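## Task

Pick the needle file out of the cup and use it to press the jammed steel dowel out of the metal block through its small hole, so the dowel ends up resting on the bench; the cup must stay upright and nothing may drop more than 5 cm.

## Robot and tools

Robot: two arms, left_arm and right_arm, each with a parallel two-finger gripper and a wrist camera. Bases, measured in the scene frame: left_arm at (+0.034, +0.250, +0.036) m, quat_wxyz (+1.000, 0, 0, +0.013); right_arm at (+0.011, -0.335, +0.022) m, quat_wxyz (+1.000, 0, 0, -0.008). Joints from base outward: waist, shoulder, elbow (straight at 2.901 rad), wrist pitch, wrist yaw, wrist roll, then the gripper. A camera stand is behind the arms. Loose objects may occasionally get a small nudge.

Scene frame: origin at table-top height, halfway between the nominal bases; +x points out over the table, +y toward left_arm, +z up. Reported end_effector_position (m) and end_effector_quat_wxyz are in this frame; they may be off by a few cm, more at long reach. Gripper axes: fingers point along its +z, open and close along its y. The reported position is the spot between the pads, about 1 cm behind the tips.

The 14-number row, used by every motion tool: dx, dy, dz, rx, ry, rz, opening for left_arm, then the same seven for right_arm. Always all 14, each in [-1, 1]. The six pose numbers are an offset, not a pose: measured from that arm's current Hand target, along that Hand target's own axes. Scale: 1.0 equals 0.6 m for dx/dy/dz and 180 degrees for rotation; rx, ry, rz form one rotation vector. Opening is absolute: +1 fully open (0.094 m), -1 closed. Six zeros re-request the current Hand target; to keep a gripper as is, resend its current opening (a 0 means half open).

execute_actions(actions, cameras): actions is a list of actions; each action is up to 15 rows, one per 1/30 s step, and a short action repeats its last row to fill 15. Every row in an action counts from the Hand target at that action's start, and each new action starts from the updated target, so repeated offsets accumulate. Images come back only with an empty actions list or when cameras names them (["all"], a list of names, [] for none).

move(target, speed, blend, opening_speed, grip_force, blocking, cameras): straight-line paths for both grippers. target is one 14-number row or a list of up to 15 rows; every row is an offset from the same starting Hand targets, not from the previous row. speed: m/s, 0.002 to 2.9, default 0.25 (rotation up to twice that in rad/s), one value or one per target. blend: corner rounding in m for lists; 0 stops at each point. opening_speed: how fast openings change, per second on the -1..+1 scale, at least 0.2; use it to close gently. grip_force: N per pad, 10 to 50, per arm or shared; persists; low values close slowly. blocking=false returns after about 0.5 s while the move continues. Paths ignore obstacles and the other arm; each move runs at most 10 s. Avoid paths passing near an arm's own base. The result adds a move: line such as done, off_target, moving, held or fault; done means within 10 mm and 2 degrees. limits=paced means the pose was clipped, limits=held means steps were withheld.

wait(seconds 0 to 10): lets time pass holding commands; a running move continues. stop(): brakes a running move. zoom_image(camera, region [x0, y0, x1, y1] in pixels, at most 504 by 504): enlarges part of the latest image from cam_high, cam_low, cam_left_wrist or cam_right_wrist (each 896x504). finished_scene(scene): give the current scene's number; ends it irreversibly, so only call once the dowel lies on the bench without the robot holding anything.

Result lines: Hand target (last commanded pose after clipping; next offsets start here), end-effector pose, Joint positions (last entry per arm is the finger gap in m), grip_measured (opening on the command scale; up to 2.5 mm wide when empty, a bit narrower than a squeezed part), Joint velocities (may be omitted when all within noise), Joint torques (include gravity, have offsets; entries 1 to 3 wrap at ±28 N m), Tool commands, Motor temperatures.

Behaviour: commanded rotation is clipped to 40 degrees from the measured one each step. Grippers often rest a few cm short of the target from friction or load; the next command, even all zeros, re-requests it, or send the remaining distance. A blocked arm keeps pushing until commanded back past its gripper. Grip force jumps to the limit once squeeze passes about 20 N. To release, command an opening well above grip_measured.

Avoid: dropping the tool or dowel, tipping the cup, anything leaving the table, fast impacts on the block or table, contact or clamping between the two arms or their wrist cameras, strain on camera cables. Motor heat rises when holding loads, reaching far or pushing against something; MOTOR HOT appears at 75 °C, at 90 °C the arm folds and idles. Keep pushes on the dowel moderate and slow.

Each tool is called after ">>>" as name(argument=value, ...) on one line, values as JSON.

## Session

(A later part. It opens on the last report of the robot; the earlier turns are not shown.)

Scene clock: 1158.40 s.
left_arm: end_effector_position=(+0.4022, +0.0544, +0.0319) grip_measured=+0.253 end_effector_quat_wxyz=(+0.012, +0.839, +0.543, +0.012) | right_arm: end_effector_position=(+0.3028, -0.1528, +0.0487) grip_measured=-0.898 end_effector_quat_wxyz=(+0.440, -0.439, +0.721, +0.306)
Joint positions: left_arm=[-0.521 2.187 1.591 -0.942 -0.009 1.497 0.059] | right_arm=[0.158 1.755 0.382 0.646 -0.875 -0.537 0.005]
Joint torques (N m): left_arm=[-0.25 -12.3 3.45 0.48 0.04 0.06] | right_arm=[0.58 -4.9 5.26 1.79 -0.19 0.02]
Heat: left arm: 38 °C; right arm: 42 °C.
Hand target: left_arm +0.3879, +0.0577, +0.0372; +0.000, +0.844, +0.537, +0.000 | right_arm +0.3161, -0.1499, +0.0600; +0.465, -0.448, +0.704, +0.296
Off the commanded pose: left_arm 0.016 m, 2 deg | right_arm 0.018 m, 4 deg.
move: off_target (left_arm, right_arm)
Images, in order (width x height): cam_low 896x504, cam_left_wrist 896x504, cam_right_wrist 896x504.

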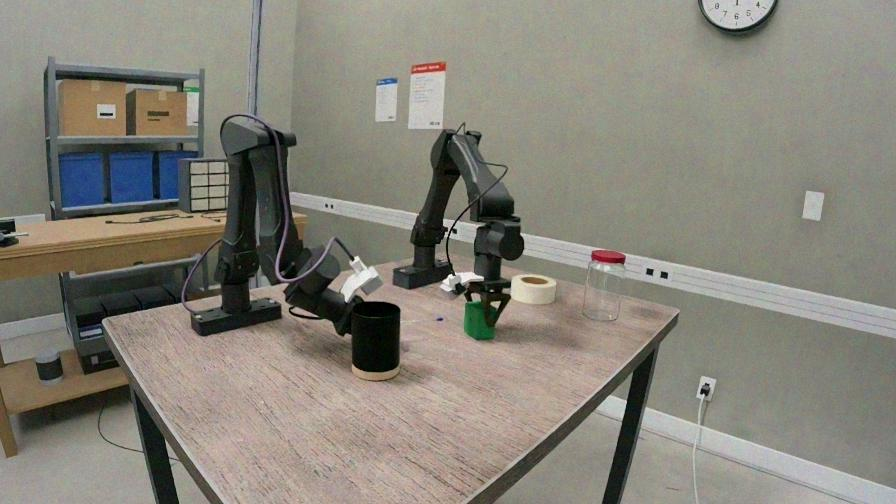

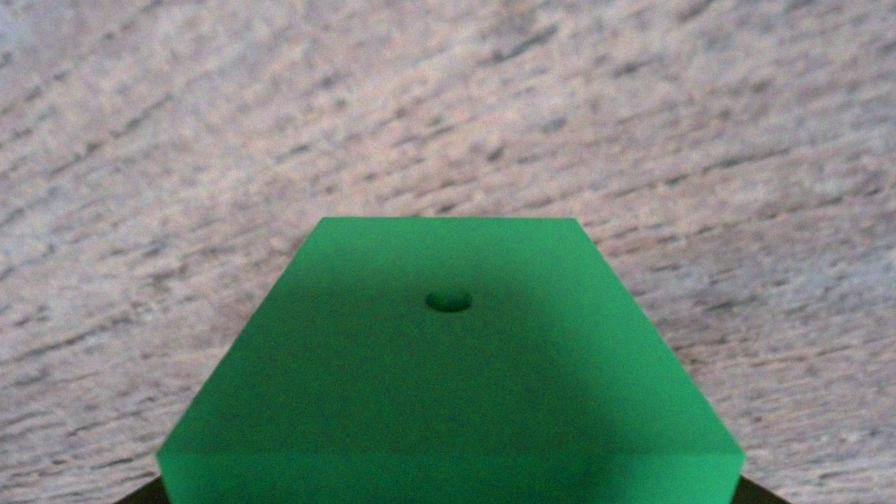

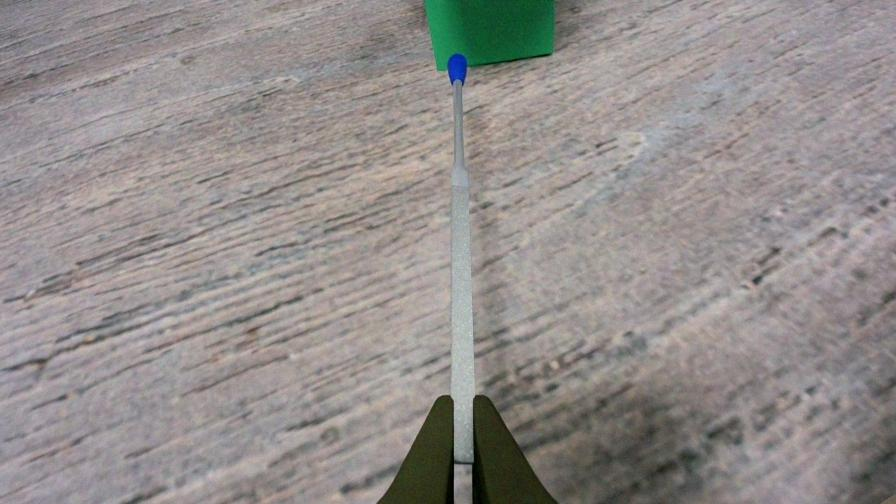

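>>> move(target=[0,-0.035,-0.006,0,0,0,0.1,0,0,0,0,0,0,-1], speed=0.05, cameras=["cam_low","cam_left_wrist","cam_right_wrist"])

Scene clock: 1162.30 s.
left_arm: end_effector_position=(+0.3789, +0.0673, +0.0317) grip_measured=+0.253 end_effector_quat_wxyz=(+0.002, +0.839, +0.544, +0.005) | right_arm: end_effector_position=(+0.3028, -0.1528, +0.0487) grip_measured=-0.898 end_effector_quat_wxyz=(+0.440, -0.439, +0.721, +0.306)
Joint positions: left_arm=[-0.519 2.114 1.472 -0.921 -0.008 1.497 0.059] | right_arm=[0.158 1.755 0.382 0.646 -0.875 -0.537 0.005]
Joint torques (N m): left_arm=[-0.58 -12.27 3.75 0.41 0.03 0.01] | right_arm=[0.62 -4.89 5.24 1.79 -0.18 0.03]
Heat: left arm: 38 °C; right arm: 42 °C.
Hand target: left_arm +0.3689, +0.0666, +0.0407; +0.000, +0.844, +0.537, +0.000 | right_arm +0.3161, -0.1499, +0.0600; +0.465, -0.448, +0.704, +0.296
Off the commanded pose: left_arm 0.014 m, 1 deg | right_arm 0.018 m, 4 deg.
move: off_target (left_arm, right_arm)
Images, in order (width x height): cam_low 896x504, cam_left_wrist 896x504, cam_right_wrist 896x504.

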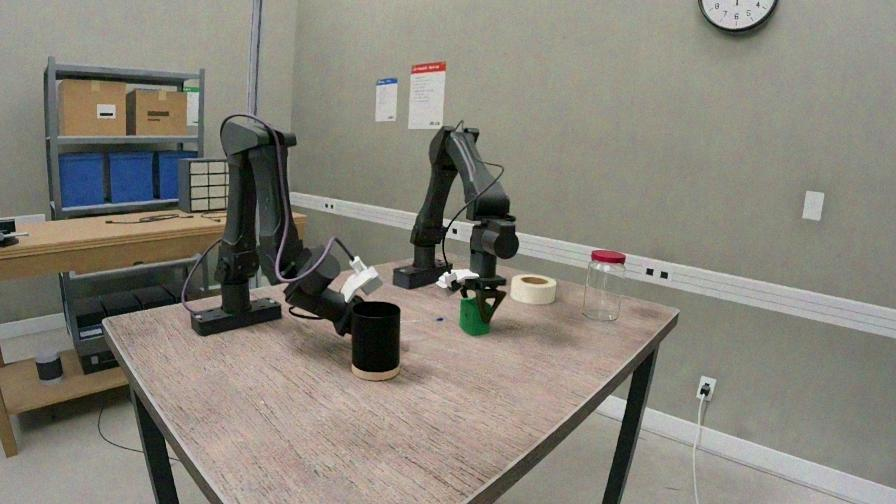

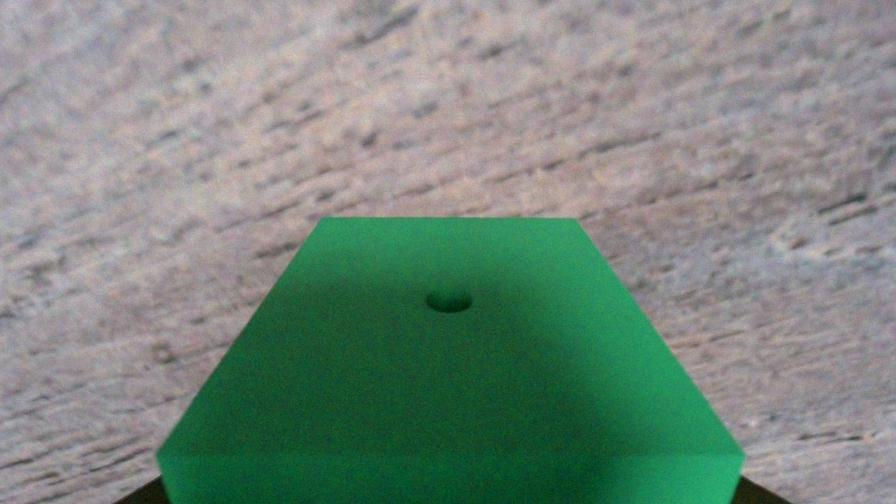

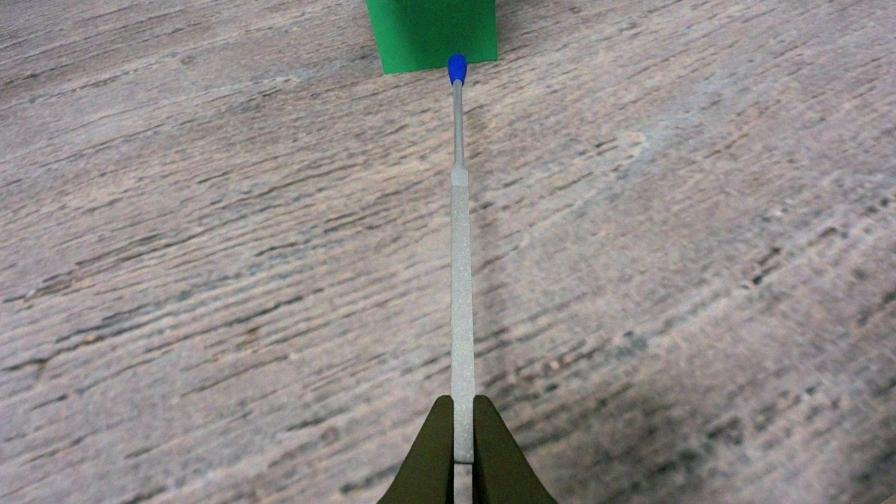

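>>> move(target=[0,0,0,0,0,0,0.1,-0.0294,0.025,0.069,0,0,0,-1], speed=0.06, cameras=["cam_low","cam_left_wrist","cam_right_wrist"])

Scene clock: 1169.00 s.
left_arm: end_effector_position=(+0.3789, +0.0673, +0.0317) grip_measured=+0.253 end_effector_quat_wxyz=(+0.002, +0.839, +0.544, +0.005) | right_arm: end_effector_position=(+0.3077, -0.1082, +0.0456) grip_measured=-0.898 end_effector_quat_wxyz=(+0.435, -0.442, +0.724, +0.303)
Joint positions: left_arm=[-0.519 2.114 1.472 -0.921 -0.008 1.497 0.059] | right_arm=[0.341 1.821 0.425 0.769 -0.727 -0.388 0.005]
Joint torques (N m): left_arm=[-0.8 -12.31 3.71 0.35 0.05 0.04] | right_arm=[0.44 -5.49 5.37 2 -0.11 0.03]
Heat: left arm: 38 °C; right arm: 42 °C.
Hand target: left_arm +0.3689, +0.0666, +0.0407; +0.000, +0.844, +0.537, +0.000 | right_arm +0.3216, -0.1028, +0.0600; +0.465, -0.448, +0.704, +0.296
Off the commanded pose: left_arm 0.014 m, 1 deg | right_arm 0.021 m, 4 deg.
move: off_target (left_arm, right_arm)
Images, in order (width x height): cam_low 896x504, cam_left_wrist 896x504, cam_right_wrist 896x504.

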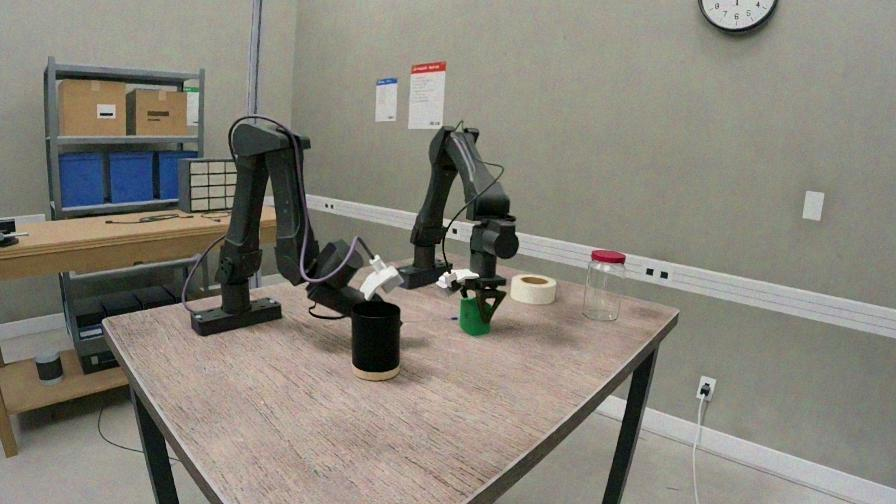

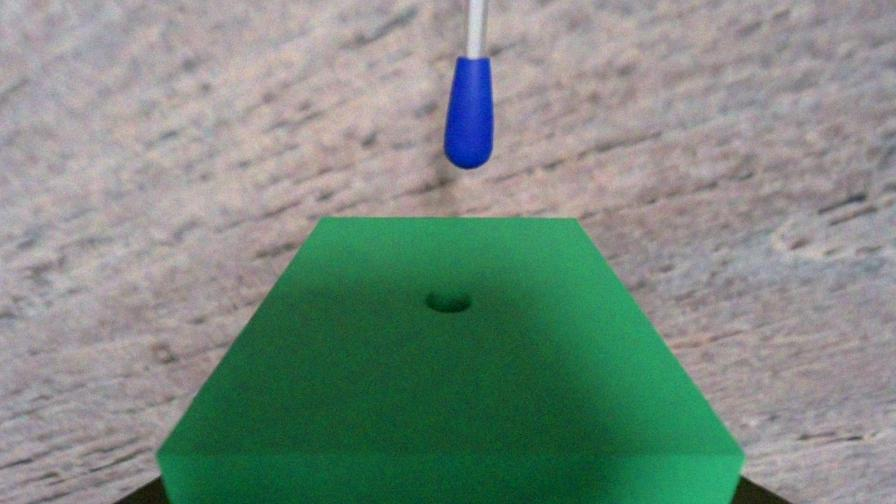

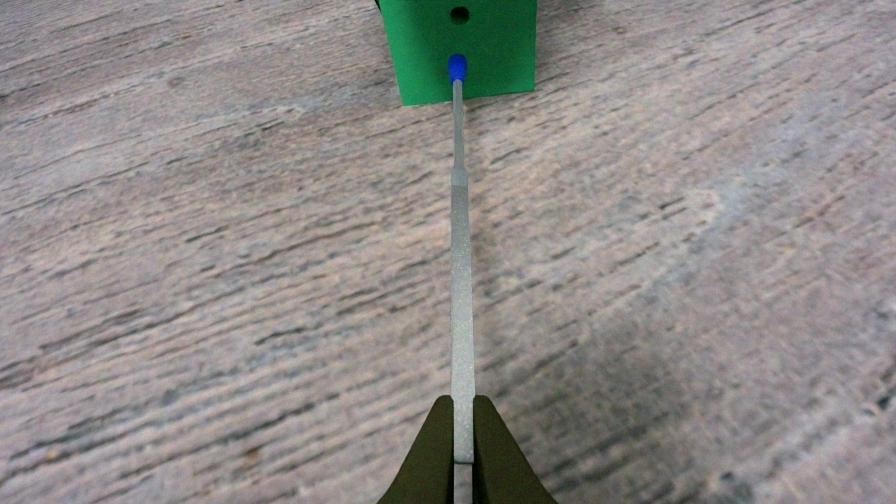

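>>> zoom_image(camera="cam_left_wrist", region=[380, 30, 560, 330])

>>> zoom_image(camera="cam_right_wrist", region=[400, 0, 520, 100])

Scaled by 1.680.

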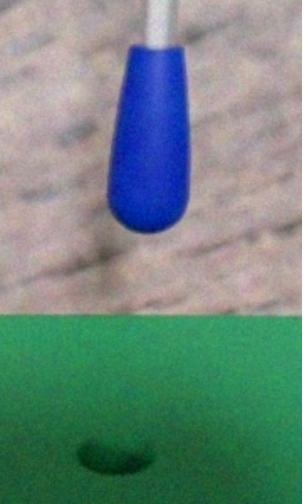

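Scaled by 4.200.

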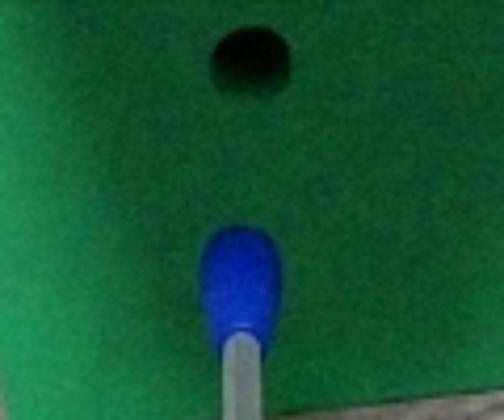

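>>> move(target=[0,0,0,0,0,0,0.1,0.0074,-0.0145,0.0122,-0.0128,-0.0194,-0.0054,-1], speed=0.05, cameras=["cam_left_wrist","cam_right_wrist"])

Scene clock: 1218.87 s.
left_arm: end_effector_position=(+0.3789, +0.0673, +0.0317) grip_measured=+0.253 end_effector_quat_wxyz=(+0.002, +0.839, +0.544, +0.005) | right_arm: end_effector_position=(+0.3231, -0.1089, +0.0381) grip_measured=-0.898 end_effector_quat_wxyz=(+0.453, -0.440, +0.708, +0.315)
Joint positions: left_arm=[-0.519 2.114 1.472 -0.921 -0.008 1.497 0.059] | right_arm=[0.304 1.948 0.465 0.896 -0.787 -0.388 0.005]
Joint torques (N m): left_arm=[-0.65 -12.34 3.74 0.39 0.04 0.02] | right_arm=[-0.43 -6.08 4.86 2 -0.43 -0.05]
Motor temperatures (°C): left_arm=[30 38 36 29 28 29 31] | right_arm=[31 36 41 42 27 26 34]
Heat: left arm: 38 °C; right arm: 42 °C.
Hand target: left_arm +0.3689, +0.0666, +0.0407; +0.000, +0.844, +0.537, +0.000 | right_arm +0.3316, -0.1019, +0.0531; +0.480, -0.454, +0.679, +0.320
Off the commanded pose: left_arm 0.014 m, 1 deg | right_arm 0.019 m, 5 deg.
move: off_target (left_arm, right_arm)
Images, in order (width x height): cam_left_wrist 896x504, cam_right_wrist 896x504.

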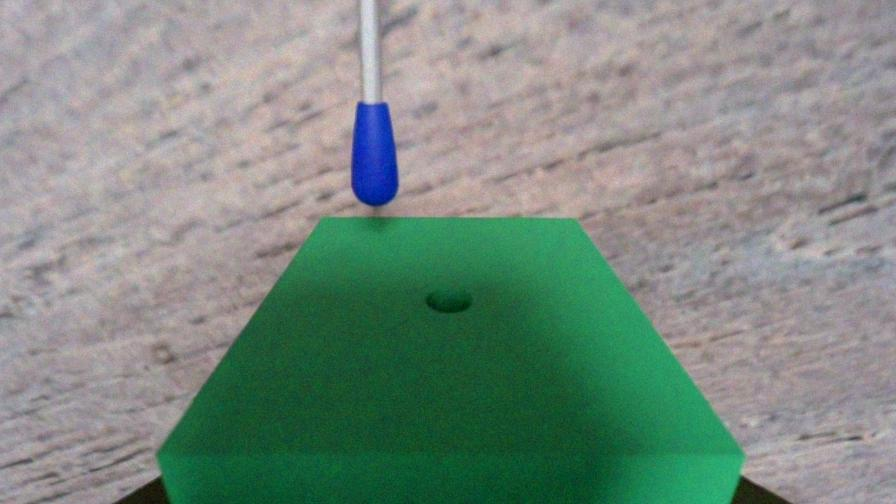

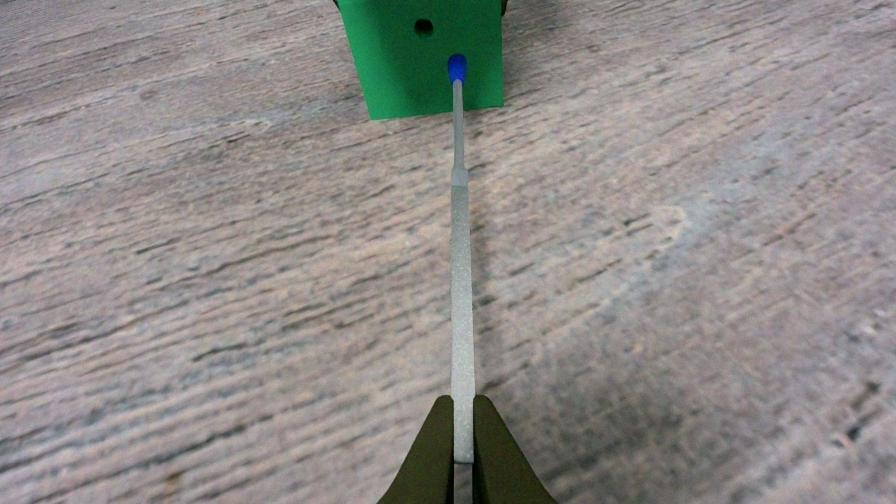

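>>> move(target=[0,0,0,0,0,0,0.1,0,0.02,0,-0.0131,0,-0.0046,-1], speed=0.04, cameras=["cam_left_wrist","cam_right_wrist"])

Scene clock: 1236.47 s.
left_arm: end_effector_position=(+0.3789, +0.0673, +0.0317) grip_measured=+0.253 end_effector_quat_wxyz=(+0.002, +0.839, +0.544, +0.005) | right_arm: end_effector_position=(+0.3193, -0.1065, +0.0401) grip_measured=-0.898 end_effector_quat_wxyz=(+0.454, -0.450, +0.698, +0.323)
Joint positions: left_arm=[-0.519 2.114 1.472 -0.921 -0.008 1.497 0.059] | right_arm=[0.304 1.948 0.465 0.896 -0.814 -0.405 0.005]
Joint torques (N m): left_arm=[-0.61 -12.38 3.69 0.37 0.06 0.02] | right_arm=[0.68 -6.72 3.86 1.83 -0.44 -0.1]
Heat: left arm: 39 °C; right arm: 41 °C.
Hand target: left_arm +0.3689, +0.0666, +0.0407; +0.000, +0.844, +0.537, +0.000 | right_arm +0.3205, -0.0973, +0.0531; +0.473, -0.469, +0.669, +0.330
Off the commanded pose: left_arm 0.014 m, 1 deg | right_arm 0.016 m, 5 deg.
move: off_target (left_arm, right_arm)
Images, in order (width x height): cam_left_wrist 896x504, cam_right_wrist 896x504.

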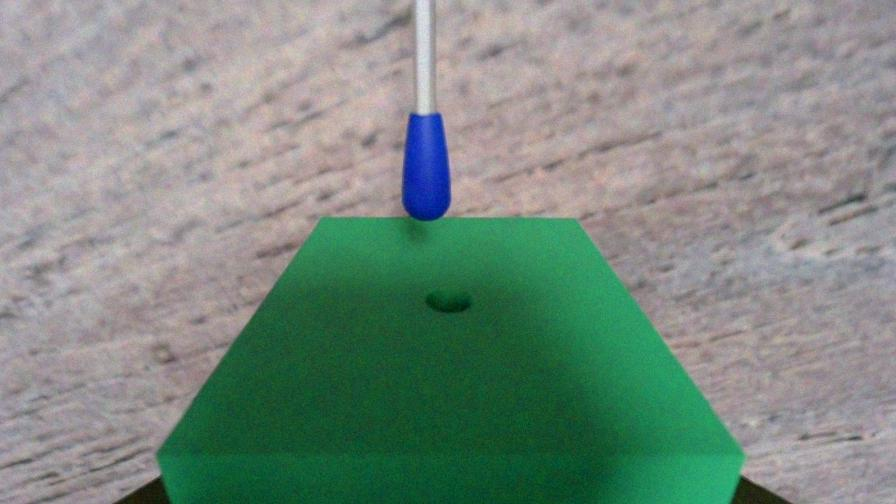

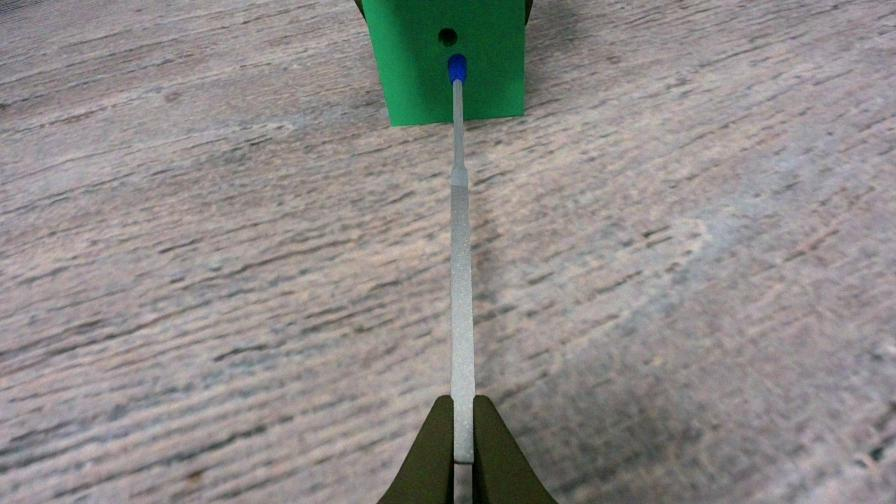

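>>> move(target=[0,0,0,0,0,0,0.1,-0.0025,0.0048,0.017,-0.0052,0,-0.0019,-1], speed=0.03, cameras=["cam_left_wrist","cam_right_wrist"])

Scene clock: 1257.83 s.
left_arm: end_effector_position=(+0.3789, +0.0673, +0.0317) grip_measured=+0.253 end_effector_quat_wxyz=(+0.002, +0.839, +0.544, +0.005) | right_arm: end_effector_position=(+0.3131, -0.0927, +0.0385) grip_measured=-0.898 end_effector_quat_wxyz=(+0.447, -0.465, +0.688, +0.332)
Joint positions: left_arm=[-0.519 2.114 1.472 -0.921 -0.008 1.497 0.059] | right_arm=[0.345 1.964 0.481 0.896 -0.814 -0.405 0.005]
Joint torques (N m): left_arm=[-0.54 -12.41 3.7 0.38 0.05 0] | right_arm=[0.44 -6.23 4.79 1.9 -0.35 -0.01]
Heat: left arm: 39 °C; right arm: 40 °C.
Hand target: left_arm +0.3689, +0.0666, +0.0407; +0.000, +0.844, +0.537, +0.000 | right_arm +0.3213, -0.0868, +0.0510; +0.470, -0.474, +0.665, +0.334
Off the commanded pose: left_arm 0.014 m, 1 deg | right_arm 0.016 m, 4 deg.
move: off_target (left_arm, right_arm)
Images, in order (width x height): cam_left_wrist 896x504, cam_right_wrist 896x504.

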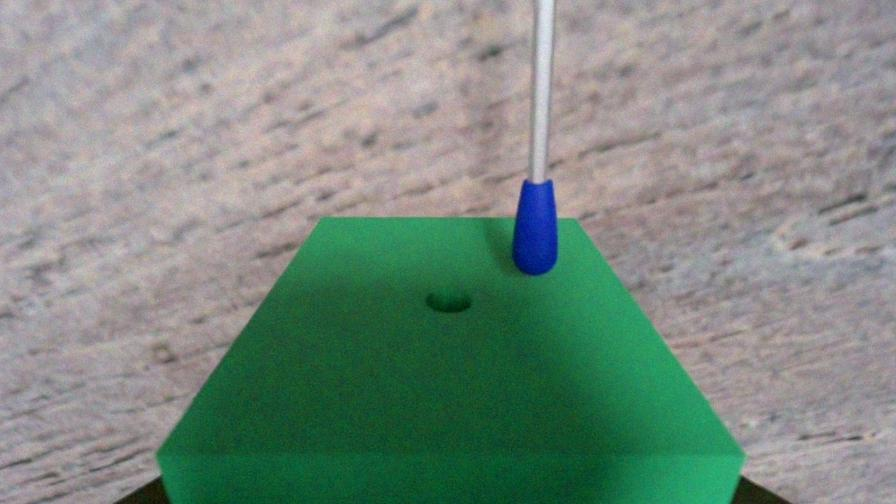

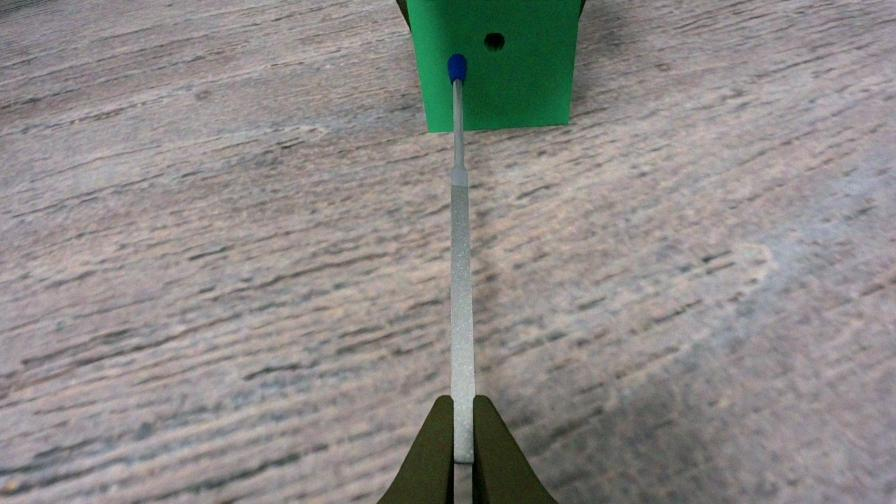

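>>> zoom_image(camera="cam_left_wrist", region=[420, 0, 600, 330])

>>> zoom_image(camera="cam_right_wrist", region=[390, 0, 600, 140])

Scaled by 1.527.

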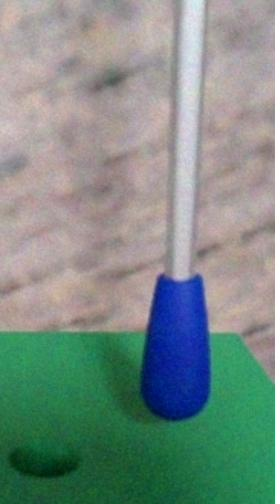

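Scaled by 2.400.

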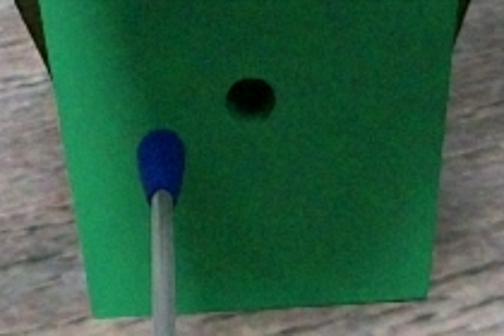

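>>> move(target=[0,0,0,0,0,0,0.1,0,-0.0108,0,0.0162,0,0,-1], speed=0.03, cameras=["cam_left_wrist","cam_right_wrist"])

Scene clock: 1301.00 s.
left_arm: end_effector_position=(+0.3789, +0.0673, +0.0317) grip_measured=+0.253 end_effector_quat_wxyz=(+0.002, +0.839, +0.544, +0.005) | right_arm: end_effector_position=(+0.3208, -0.0939, +0.0415) grip_measured=-0.898 end_effector_quat_wxyz=(+0.460, -0.456, +0.691, +0.322)
Joint positions: left_arm=[-0.519 2.114 1.472 -0.921 -0.008 1.497 0.059] | right_arm=[0.345 1.968 0.481 0.936 -0.785 -0.382 0.005]
Joint torques (N m): left_arm=[-0.59 -12.36 3.84 0.39 0.06 0.03] | right_arm=[0.54 -6.28 3.64 2.04 -0.09 0.04]
Heat: left arm: 39 °C; right arm: 40 °C.
Hand target: left_arm +0.3689, +0.0666, +0.0407; +0.000, +0.844, +0.537, +0.000 | right_arm +0.3274, -0.0889, +0.0511; +0.482, -0.462, +0.673, +0.317
Off the commanded pose: left_arm 0.014 m, 1 deg | right_arm 0.013 m, 3 deg.
move: off_target (left_arm, right_arm)
Images, in order (width x height): cam_left_wrist 896x504, cam_right_wrist 896x504.

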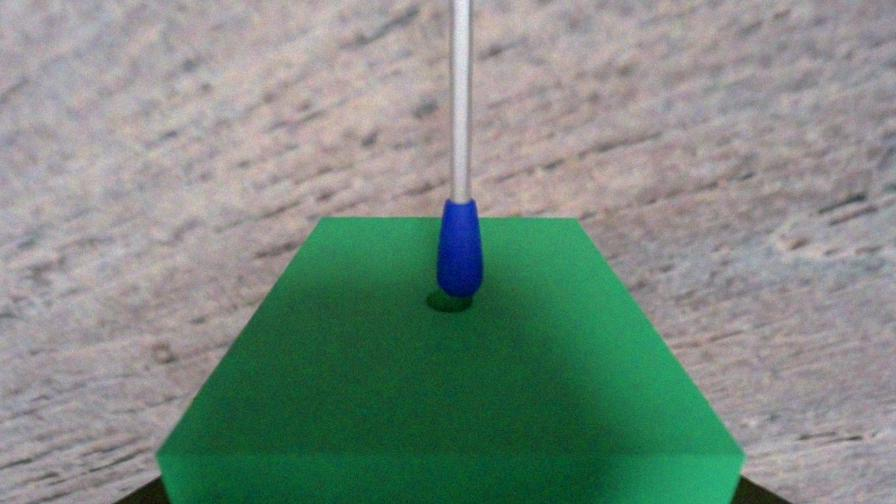

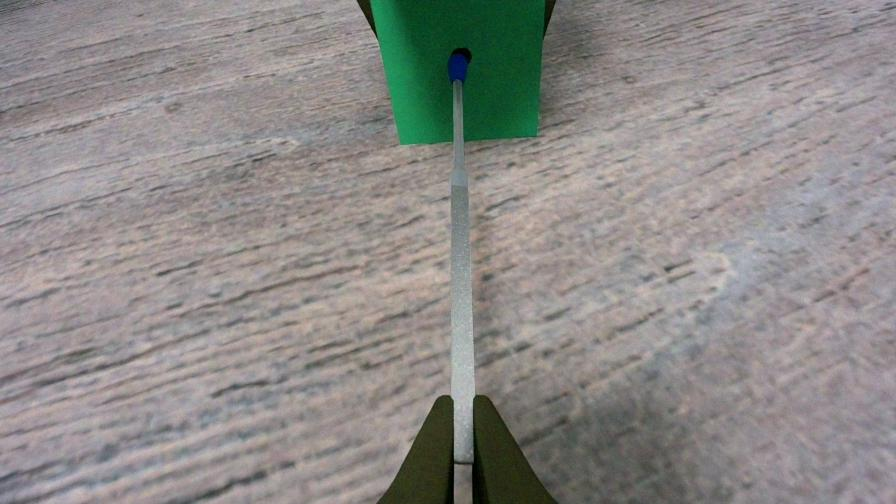

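>>> zoom_image(camera="cam_left_wrist", region=[390, 180, 530, 330])

>>> zoom_image(camera="cam_right_wrist", region=[410, 20, 510, 100])

Scaled by 3.360.

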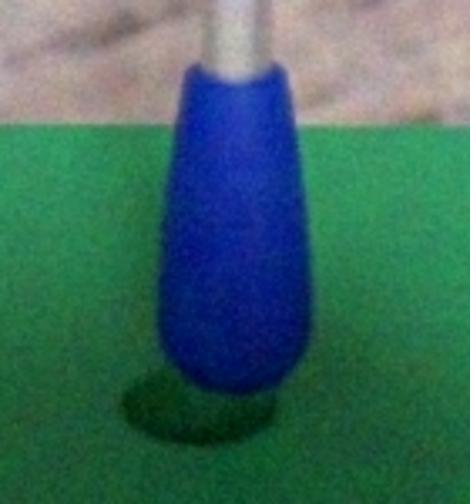

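Scaled by 5.040.

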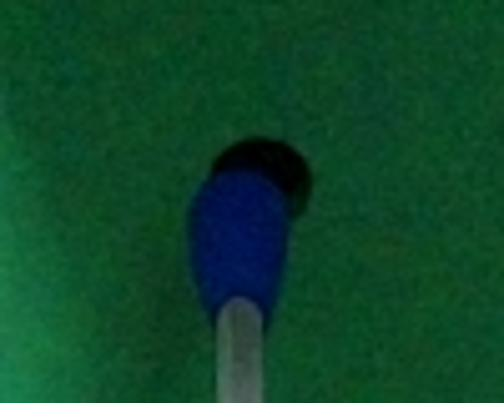

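>>> move(target=[0,0,0,0,0,0,0.1,-0.0018,0,0.01,0,0,0,-1], speed=0.02, cameras=["cam_left_wrist","cam_right_wrist"])

Scene clock: 1337.67 s.
left_arm: end_effector_position=(+0.3789, +0.0673, +0.0317) grip_measured=+0.253 end_effector_quat_wxyz=(+0.002, +0.839, +0.544, +0.005) | right_arm: end_effector_position=(+0.3193, -0.0921, +0.0365) grip_measured=-0.898 end_effector_quat_wxyz=(+0.454, -0.453, +0.697, +0.322)
Joint positions: left_arm=[-0.519 2.114 1.472 -0.921 -0.008 1.497 0.059] | right_arm=[0.356 1.982 0.481 0.941 -0.771 -0.371 0.005]
Joint torques (N m): left_arm=[-0.68 -12.27 3.69 0.4 0.07 0.01] | right_arm=[0.69 -6.32 4.89 2.07 -0.09 0.04]
Heat: left arm: 39 °C; right arm: 41 °C.
Hand target: left_arm +0.3689, +0.0666, +0.0407; +0.000, +0.844, +0.537, +0.000 | right_arm +0.3297, -0.0834, +0.0501; +0.482, -0.462, +0.673, +0.317
Off the commanded pose: left_arm 0.014 m, 1 deg | right_arm 0.019 m, 4 deg.
move: off_target (left_arm, right_arm)
Images, in order (width x height): cam_left_wrist 896x504, cam_right_wrist 896x504.

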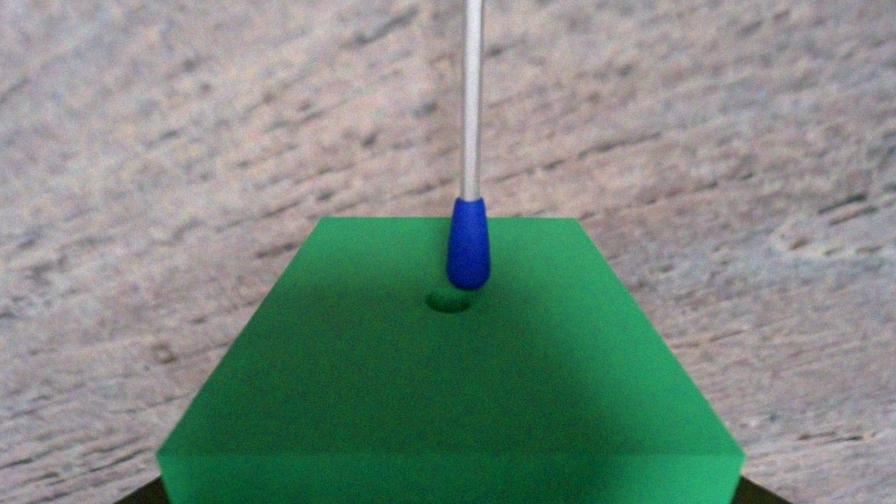

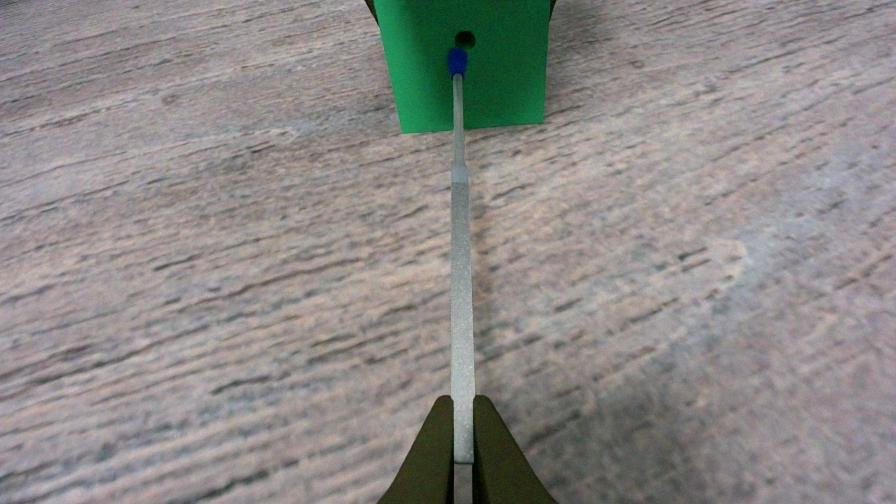

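>>> move(target=[0,0,0,0,0,0,0.1,0.0005,-0.0027,-0.0105,0.0044,-0.0044,0,-1], speed=0.02, cameras=["cam_left_wrist","cam_right_wrist"])

Scene clock: 1358.03 s.
left_arm: end_effector_position=(+0.3789, +0.0673, +0.0317) grip_measured=+0.253 end_effector_quat_wxyz=(+0.002, +0.839, +0.544, +0.005) | right_arm: end_effector_position=(+0.3221, -0.0929, +0.0394) grip_measured=-0.898 end_effector_quat_wxyz=(+0.461, -0.451, +0.694, +0.320)
Joint positions: left_arm=[-0.519 2.114 1.472 -0.921 -0.008 1.497 0.059] | right_arm=[0.351 1.982 0.481 0.958 -0.771 -0.368 0.005]
Joint torques (N m): left_arm=[-0.62 -12.38 3.96 0.44 0.03 0.03] | right_arm=[-0.39 -6.42 2.95 2.27 -0.13 0.05]
Heat: left arm: 39 °C; right arm: 42 °C.
Hand target: left_arm +0.3689, +0.0666, +0.0407; +0.000, +0.844, +0.537, +0.000 | right_arm +0.3289, -0.0896, +0.0519; +0.490, -0.457, +0.672, +0.316
Off the commanded pose: left_arm 0.014 m, 1 deg | right_arm 0.015 m, 4 deg.
move: off_target (left_arm, right_arm)
Images, in order (width x height): cam_left_wrist 896x504, cam_right_wrist 896x504.

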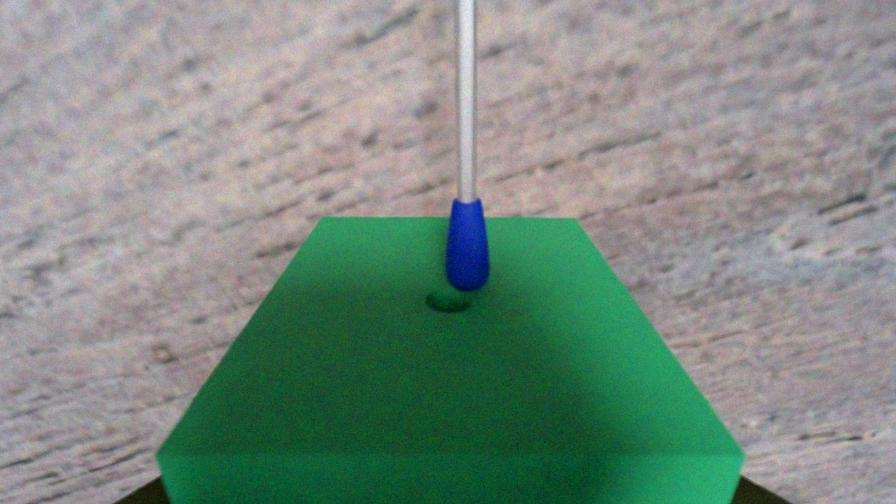

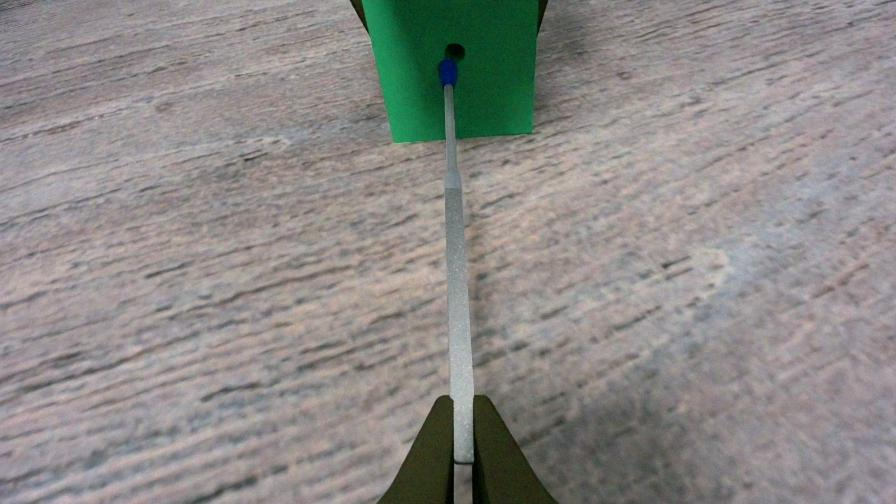

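>>> move(target=[0,0,0,0,0,0,0.1,0.0056,0,-0.0157,0,0,0,-1], speed=0.03, cameras=["cam_left_wrist","cam_right_wrist"])

Scene clock: 1363.13 s.
left_arm: end_effector_position=(+0.3789, +0.0673, +0.0317) grip_measured=+0.253 end_effector_quat_wxyz=(+0.002, +0.839, +0.544, +0.005) | right_arm: end_effector_position=(+0.3246, -0.1035, +0.0381) grip_measured=-0.898 end_effector_quat_wxyz=(+0.467, -0.443, +0.699, +0.312)
Joint positions: left_arm=[-0.519 2.114 1.472 -0.921 -0.008 1.497 0.059] | right_arm=[0.322 1.982 0.461 0.979 -0.771 -0.373 0.005]
Joint torques (N m): left_arm=[-0.5 -12.38 3.75 0.36 0.08 0.02] | right_arm=[-0.34 -7.27 2.36 2.05 -0.38 -0.11]
Heat: left arm: 39 °C; right arm: 42 °C.
Hand target: left_arm +0.3689, +0.0666, +0.0407; +0.000, +0.844, +0.537, +0.000 | right_arm +0.3251, -0.0988, +0.0518; +0.490, -0.457, +0.672, +0.316
Off the commanded pose: left_arm 0.014 m, 1 deg | right_arm 0.014 m, 4 deg.
move: off_target (left_arm, right_arm)
Images, in order (width x height): cam_left_wrist 896x504, cam_right_wrist 896x504.

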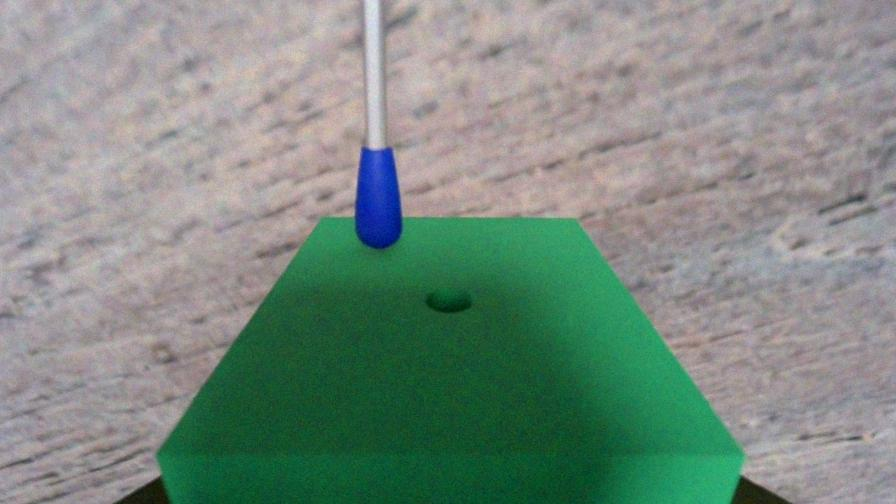

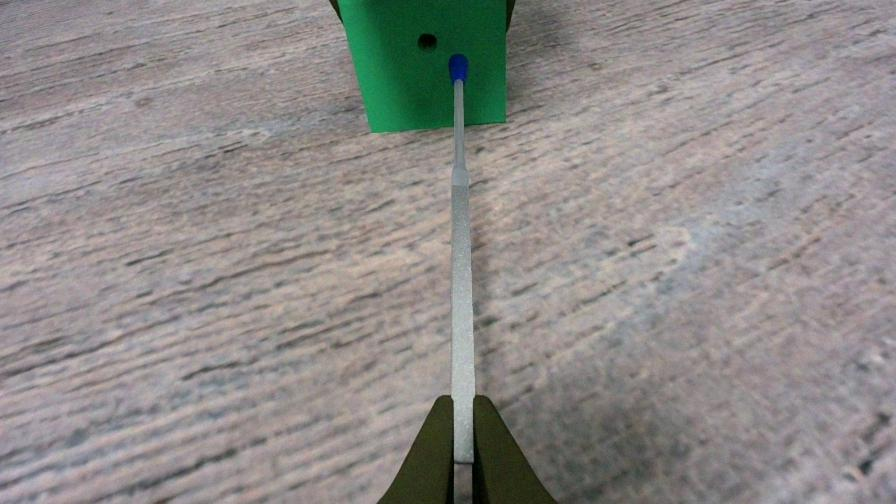

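>>> move(target=[0,0,0,0,0,0,0.1,0,0.0095,0,-0.0141,-0.001,0,-1], speed=0.03, cameras=["cam_left_wrist","cam_right_wrist"])

Scene clock: 1388.93 s.
left_arm: end_effector_position=(+0.3789, +0.0673, +0.0317) grip_measured=+0.253 end_effector_quat_wxyz=(+0.002, +0.839, +0.544, +0.005) | right_arm: end_effector_position=(+0.3183, -0.0996, +0.0411) grip_measured=-0.898 end_effector_quat_wxyz=(+0.466, -0.456, +0.685, +0.326)
Joint positions: left_arm=[-0.519 2.114 1.472 -0.921 -0.008 1.497 0.059] | right_arm=[0.322 1.982 0.461 0.979 -0.816 -0.39 0.005]
Joint torques (N m): left_arm=[-0.55 -12.46 3.71 0.39 0.06 0.03] | right_arm=[-0.49 -7.23 3.15 1.68 -0.42 -0.1]
Heat: left arm: 40 °C; right arm: 42 °C.
Hand target: left_arm +0.3689, +0.0666, +0.0407; +0.000, +0.844, +0.537, +0.000 | right_arm +0.3198, -0.0966, +0.0516; +0.481, -0.467, +0.664, +0.331
Off the commanded pose: left_arm 0.014 m, 1 deg | right_arm 0.011 m, 3 deg.
move: off_target (left_arm, right_arm)
Images, in order (width x height): cam_left_wrist 896x504, cam_right_wrist 896x504.

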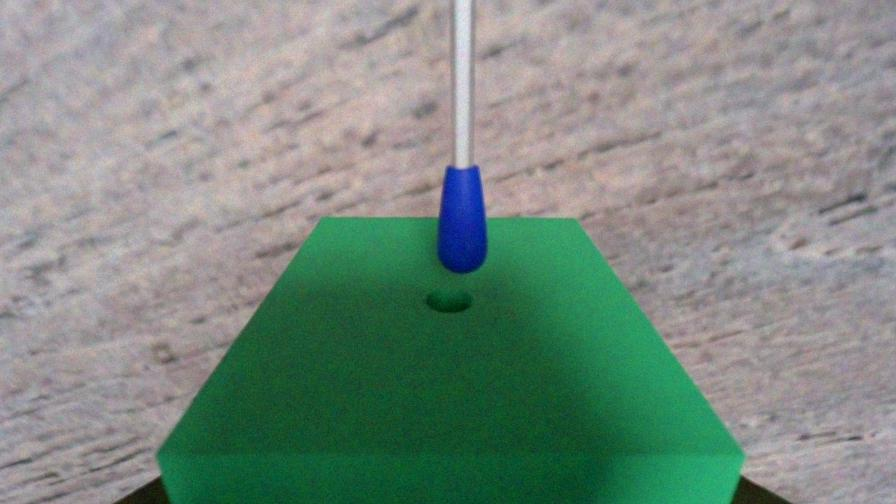

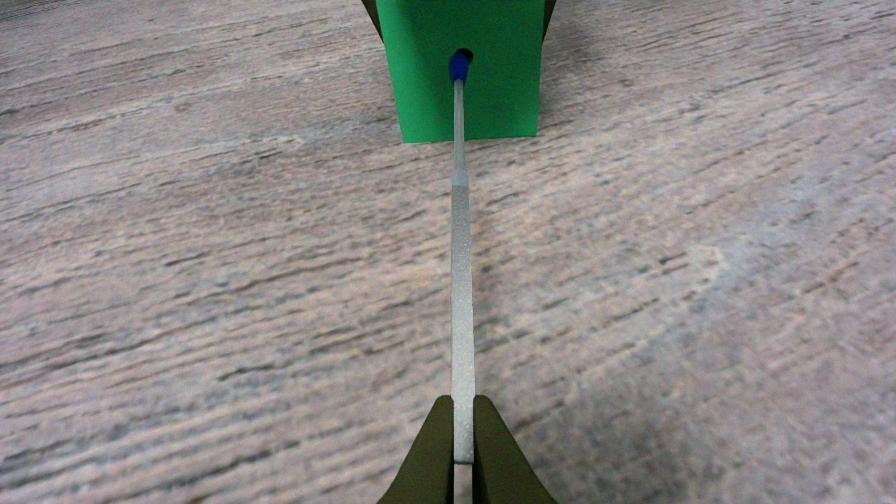

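>>> move(target=[0,0,0,0,0,0,0.1,-0.003,-0.004,0.0198,0,0,0,-1], speed=0.03, cameras=["cam_left_wrist","cam_right_wrist"])

Scene clock: 1399.57 s.
left_arm: end_effector_position=(+0.3789, +0.0673, +0.0317) grip_measured=+0.253 end_effector_quat_wxyz=(+0.002, +0.839, +0.544, +0.005) | right_arm: end_effector_position=(+0.3191, -0.0928, +0.0400) grip_measured=-0.898 end_effector_quat_wxyz=(+0.463, -0.459, +0.682, +0.332)
Joint positions: left_arm=[-0.519 2.114 1.472 -0.921 -0.008 1.497 0.059] | right_arm=[0.339 1.999 0.481 0.979 -0.816 -0.38 0.005]
Joint torques (N m): left_arm=[-0.62 -12.31 3.66 0.43 0.05 0.03] | right_arm=[0.54 -6.32 4.46 1.8 -0.18 0.03]
Heat: left arm: 40 °C; right arm: 42 °C.
Hand target: left_arm +0.3689, +0.0666, +0.0407; +0.000, +0.844, +0.537, +0.000 | right_arm +0.3261, -0.0863, +0.0496; +0.481, -0.467, +0.664, +0.331
Off the commanded pose: left_arm 0.014 m, 1 deg | right_arm 0.014 m, 3 deg.
move: off_target (left_arm, right_arm)
Images, in order (width x height): cam_left_wrist 896x504, cam_right_wrist 896x504.

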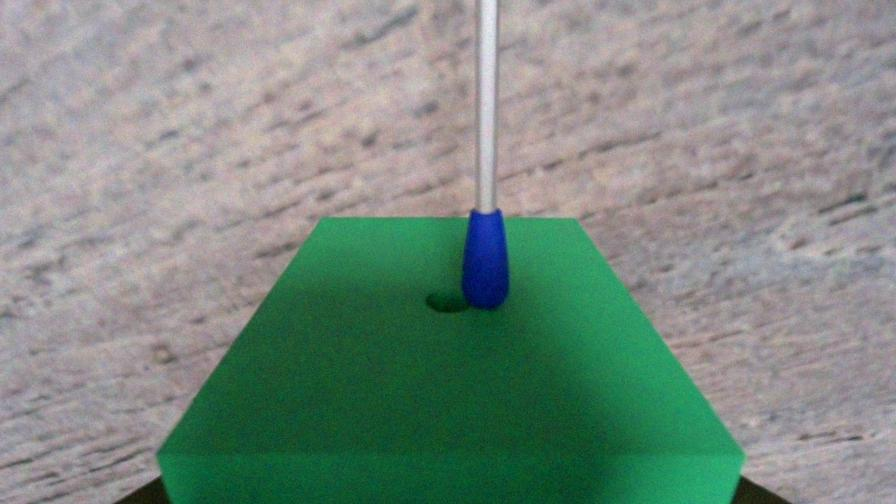

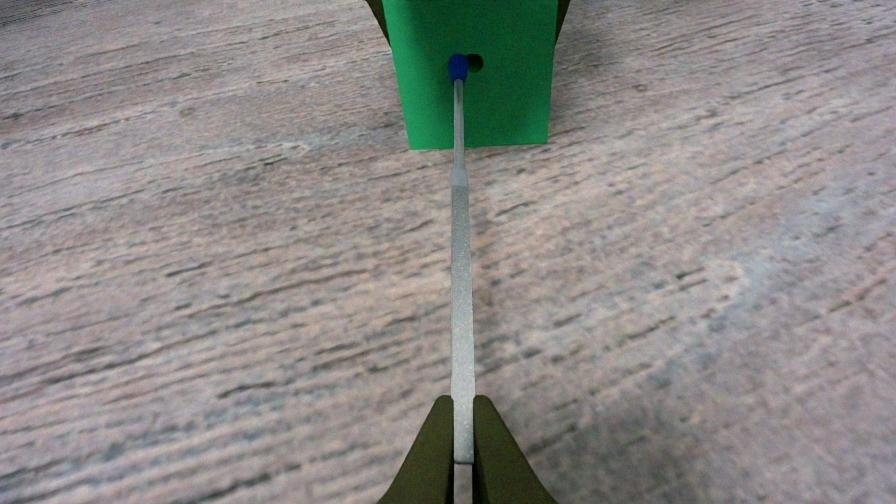

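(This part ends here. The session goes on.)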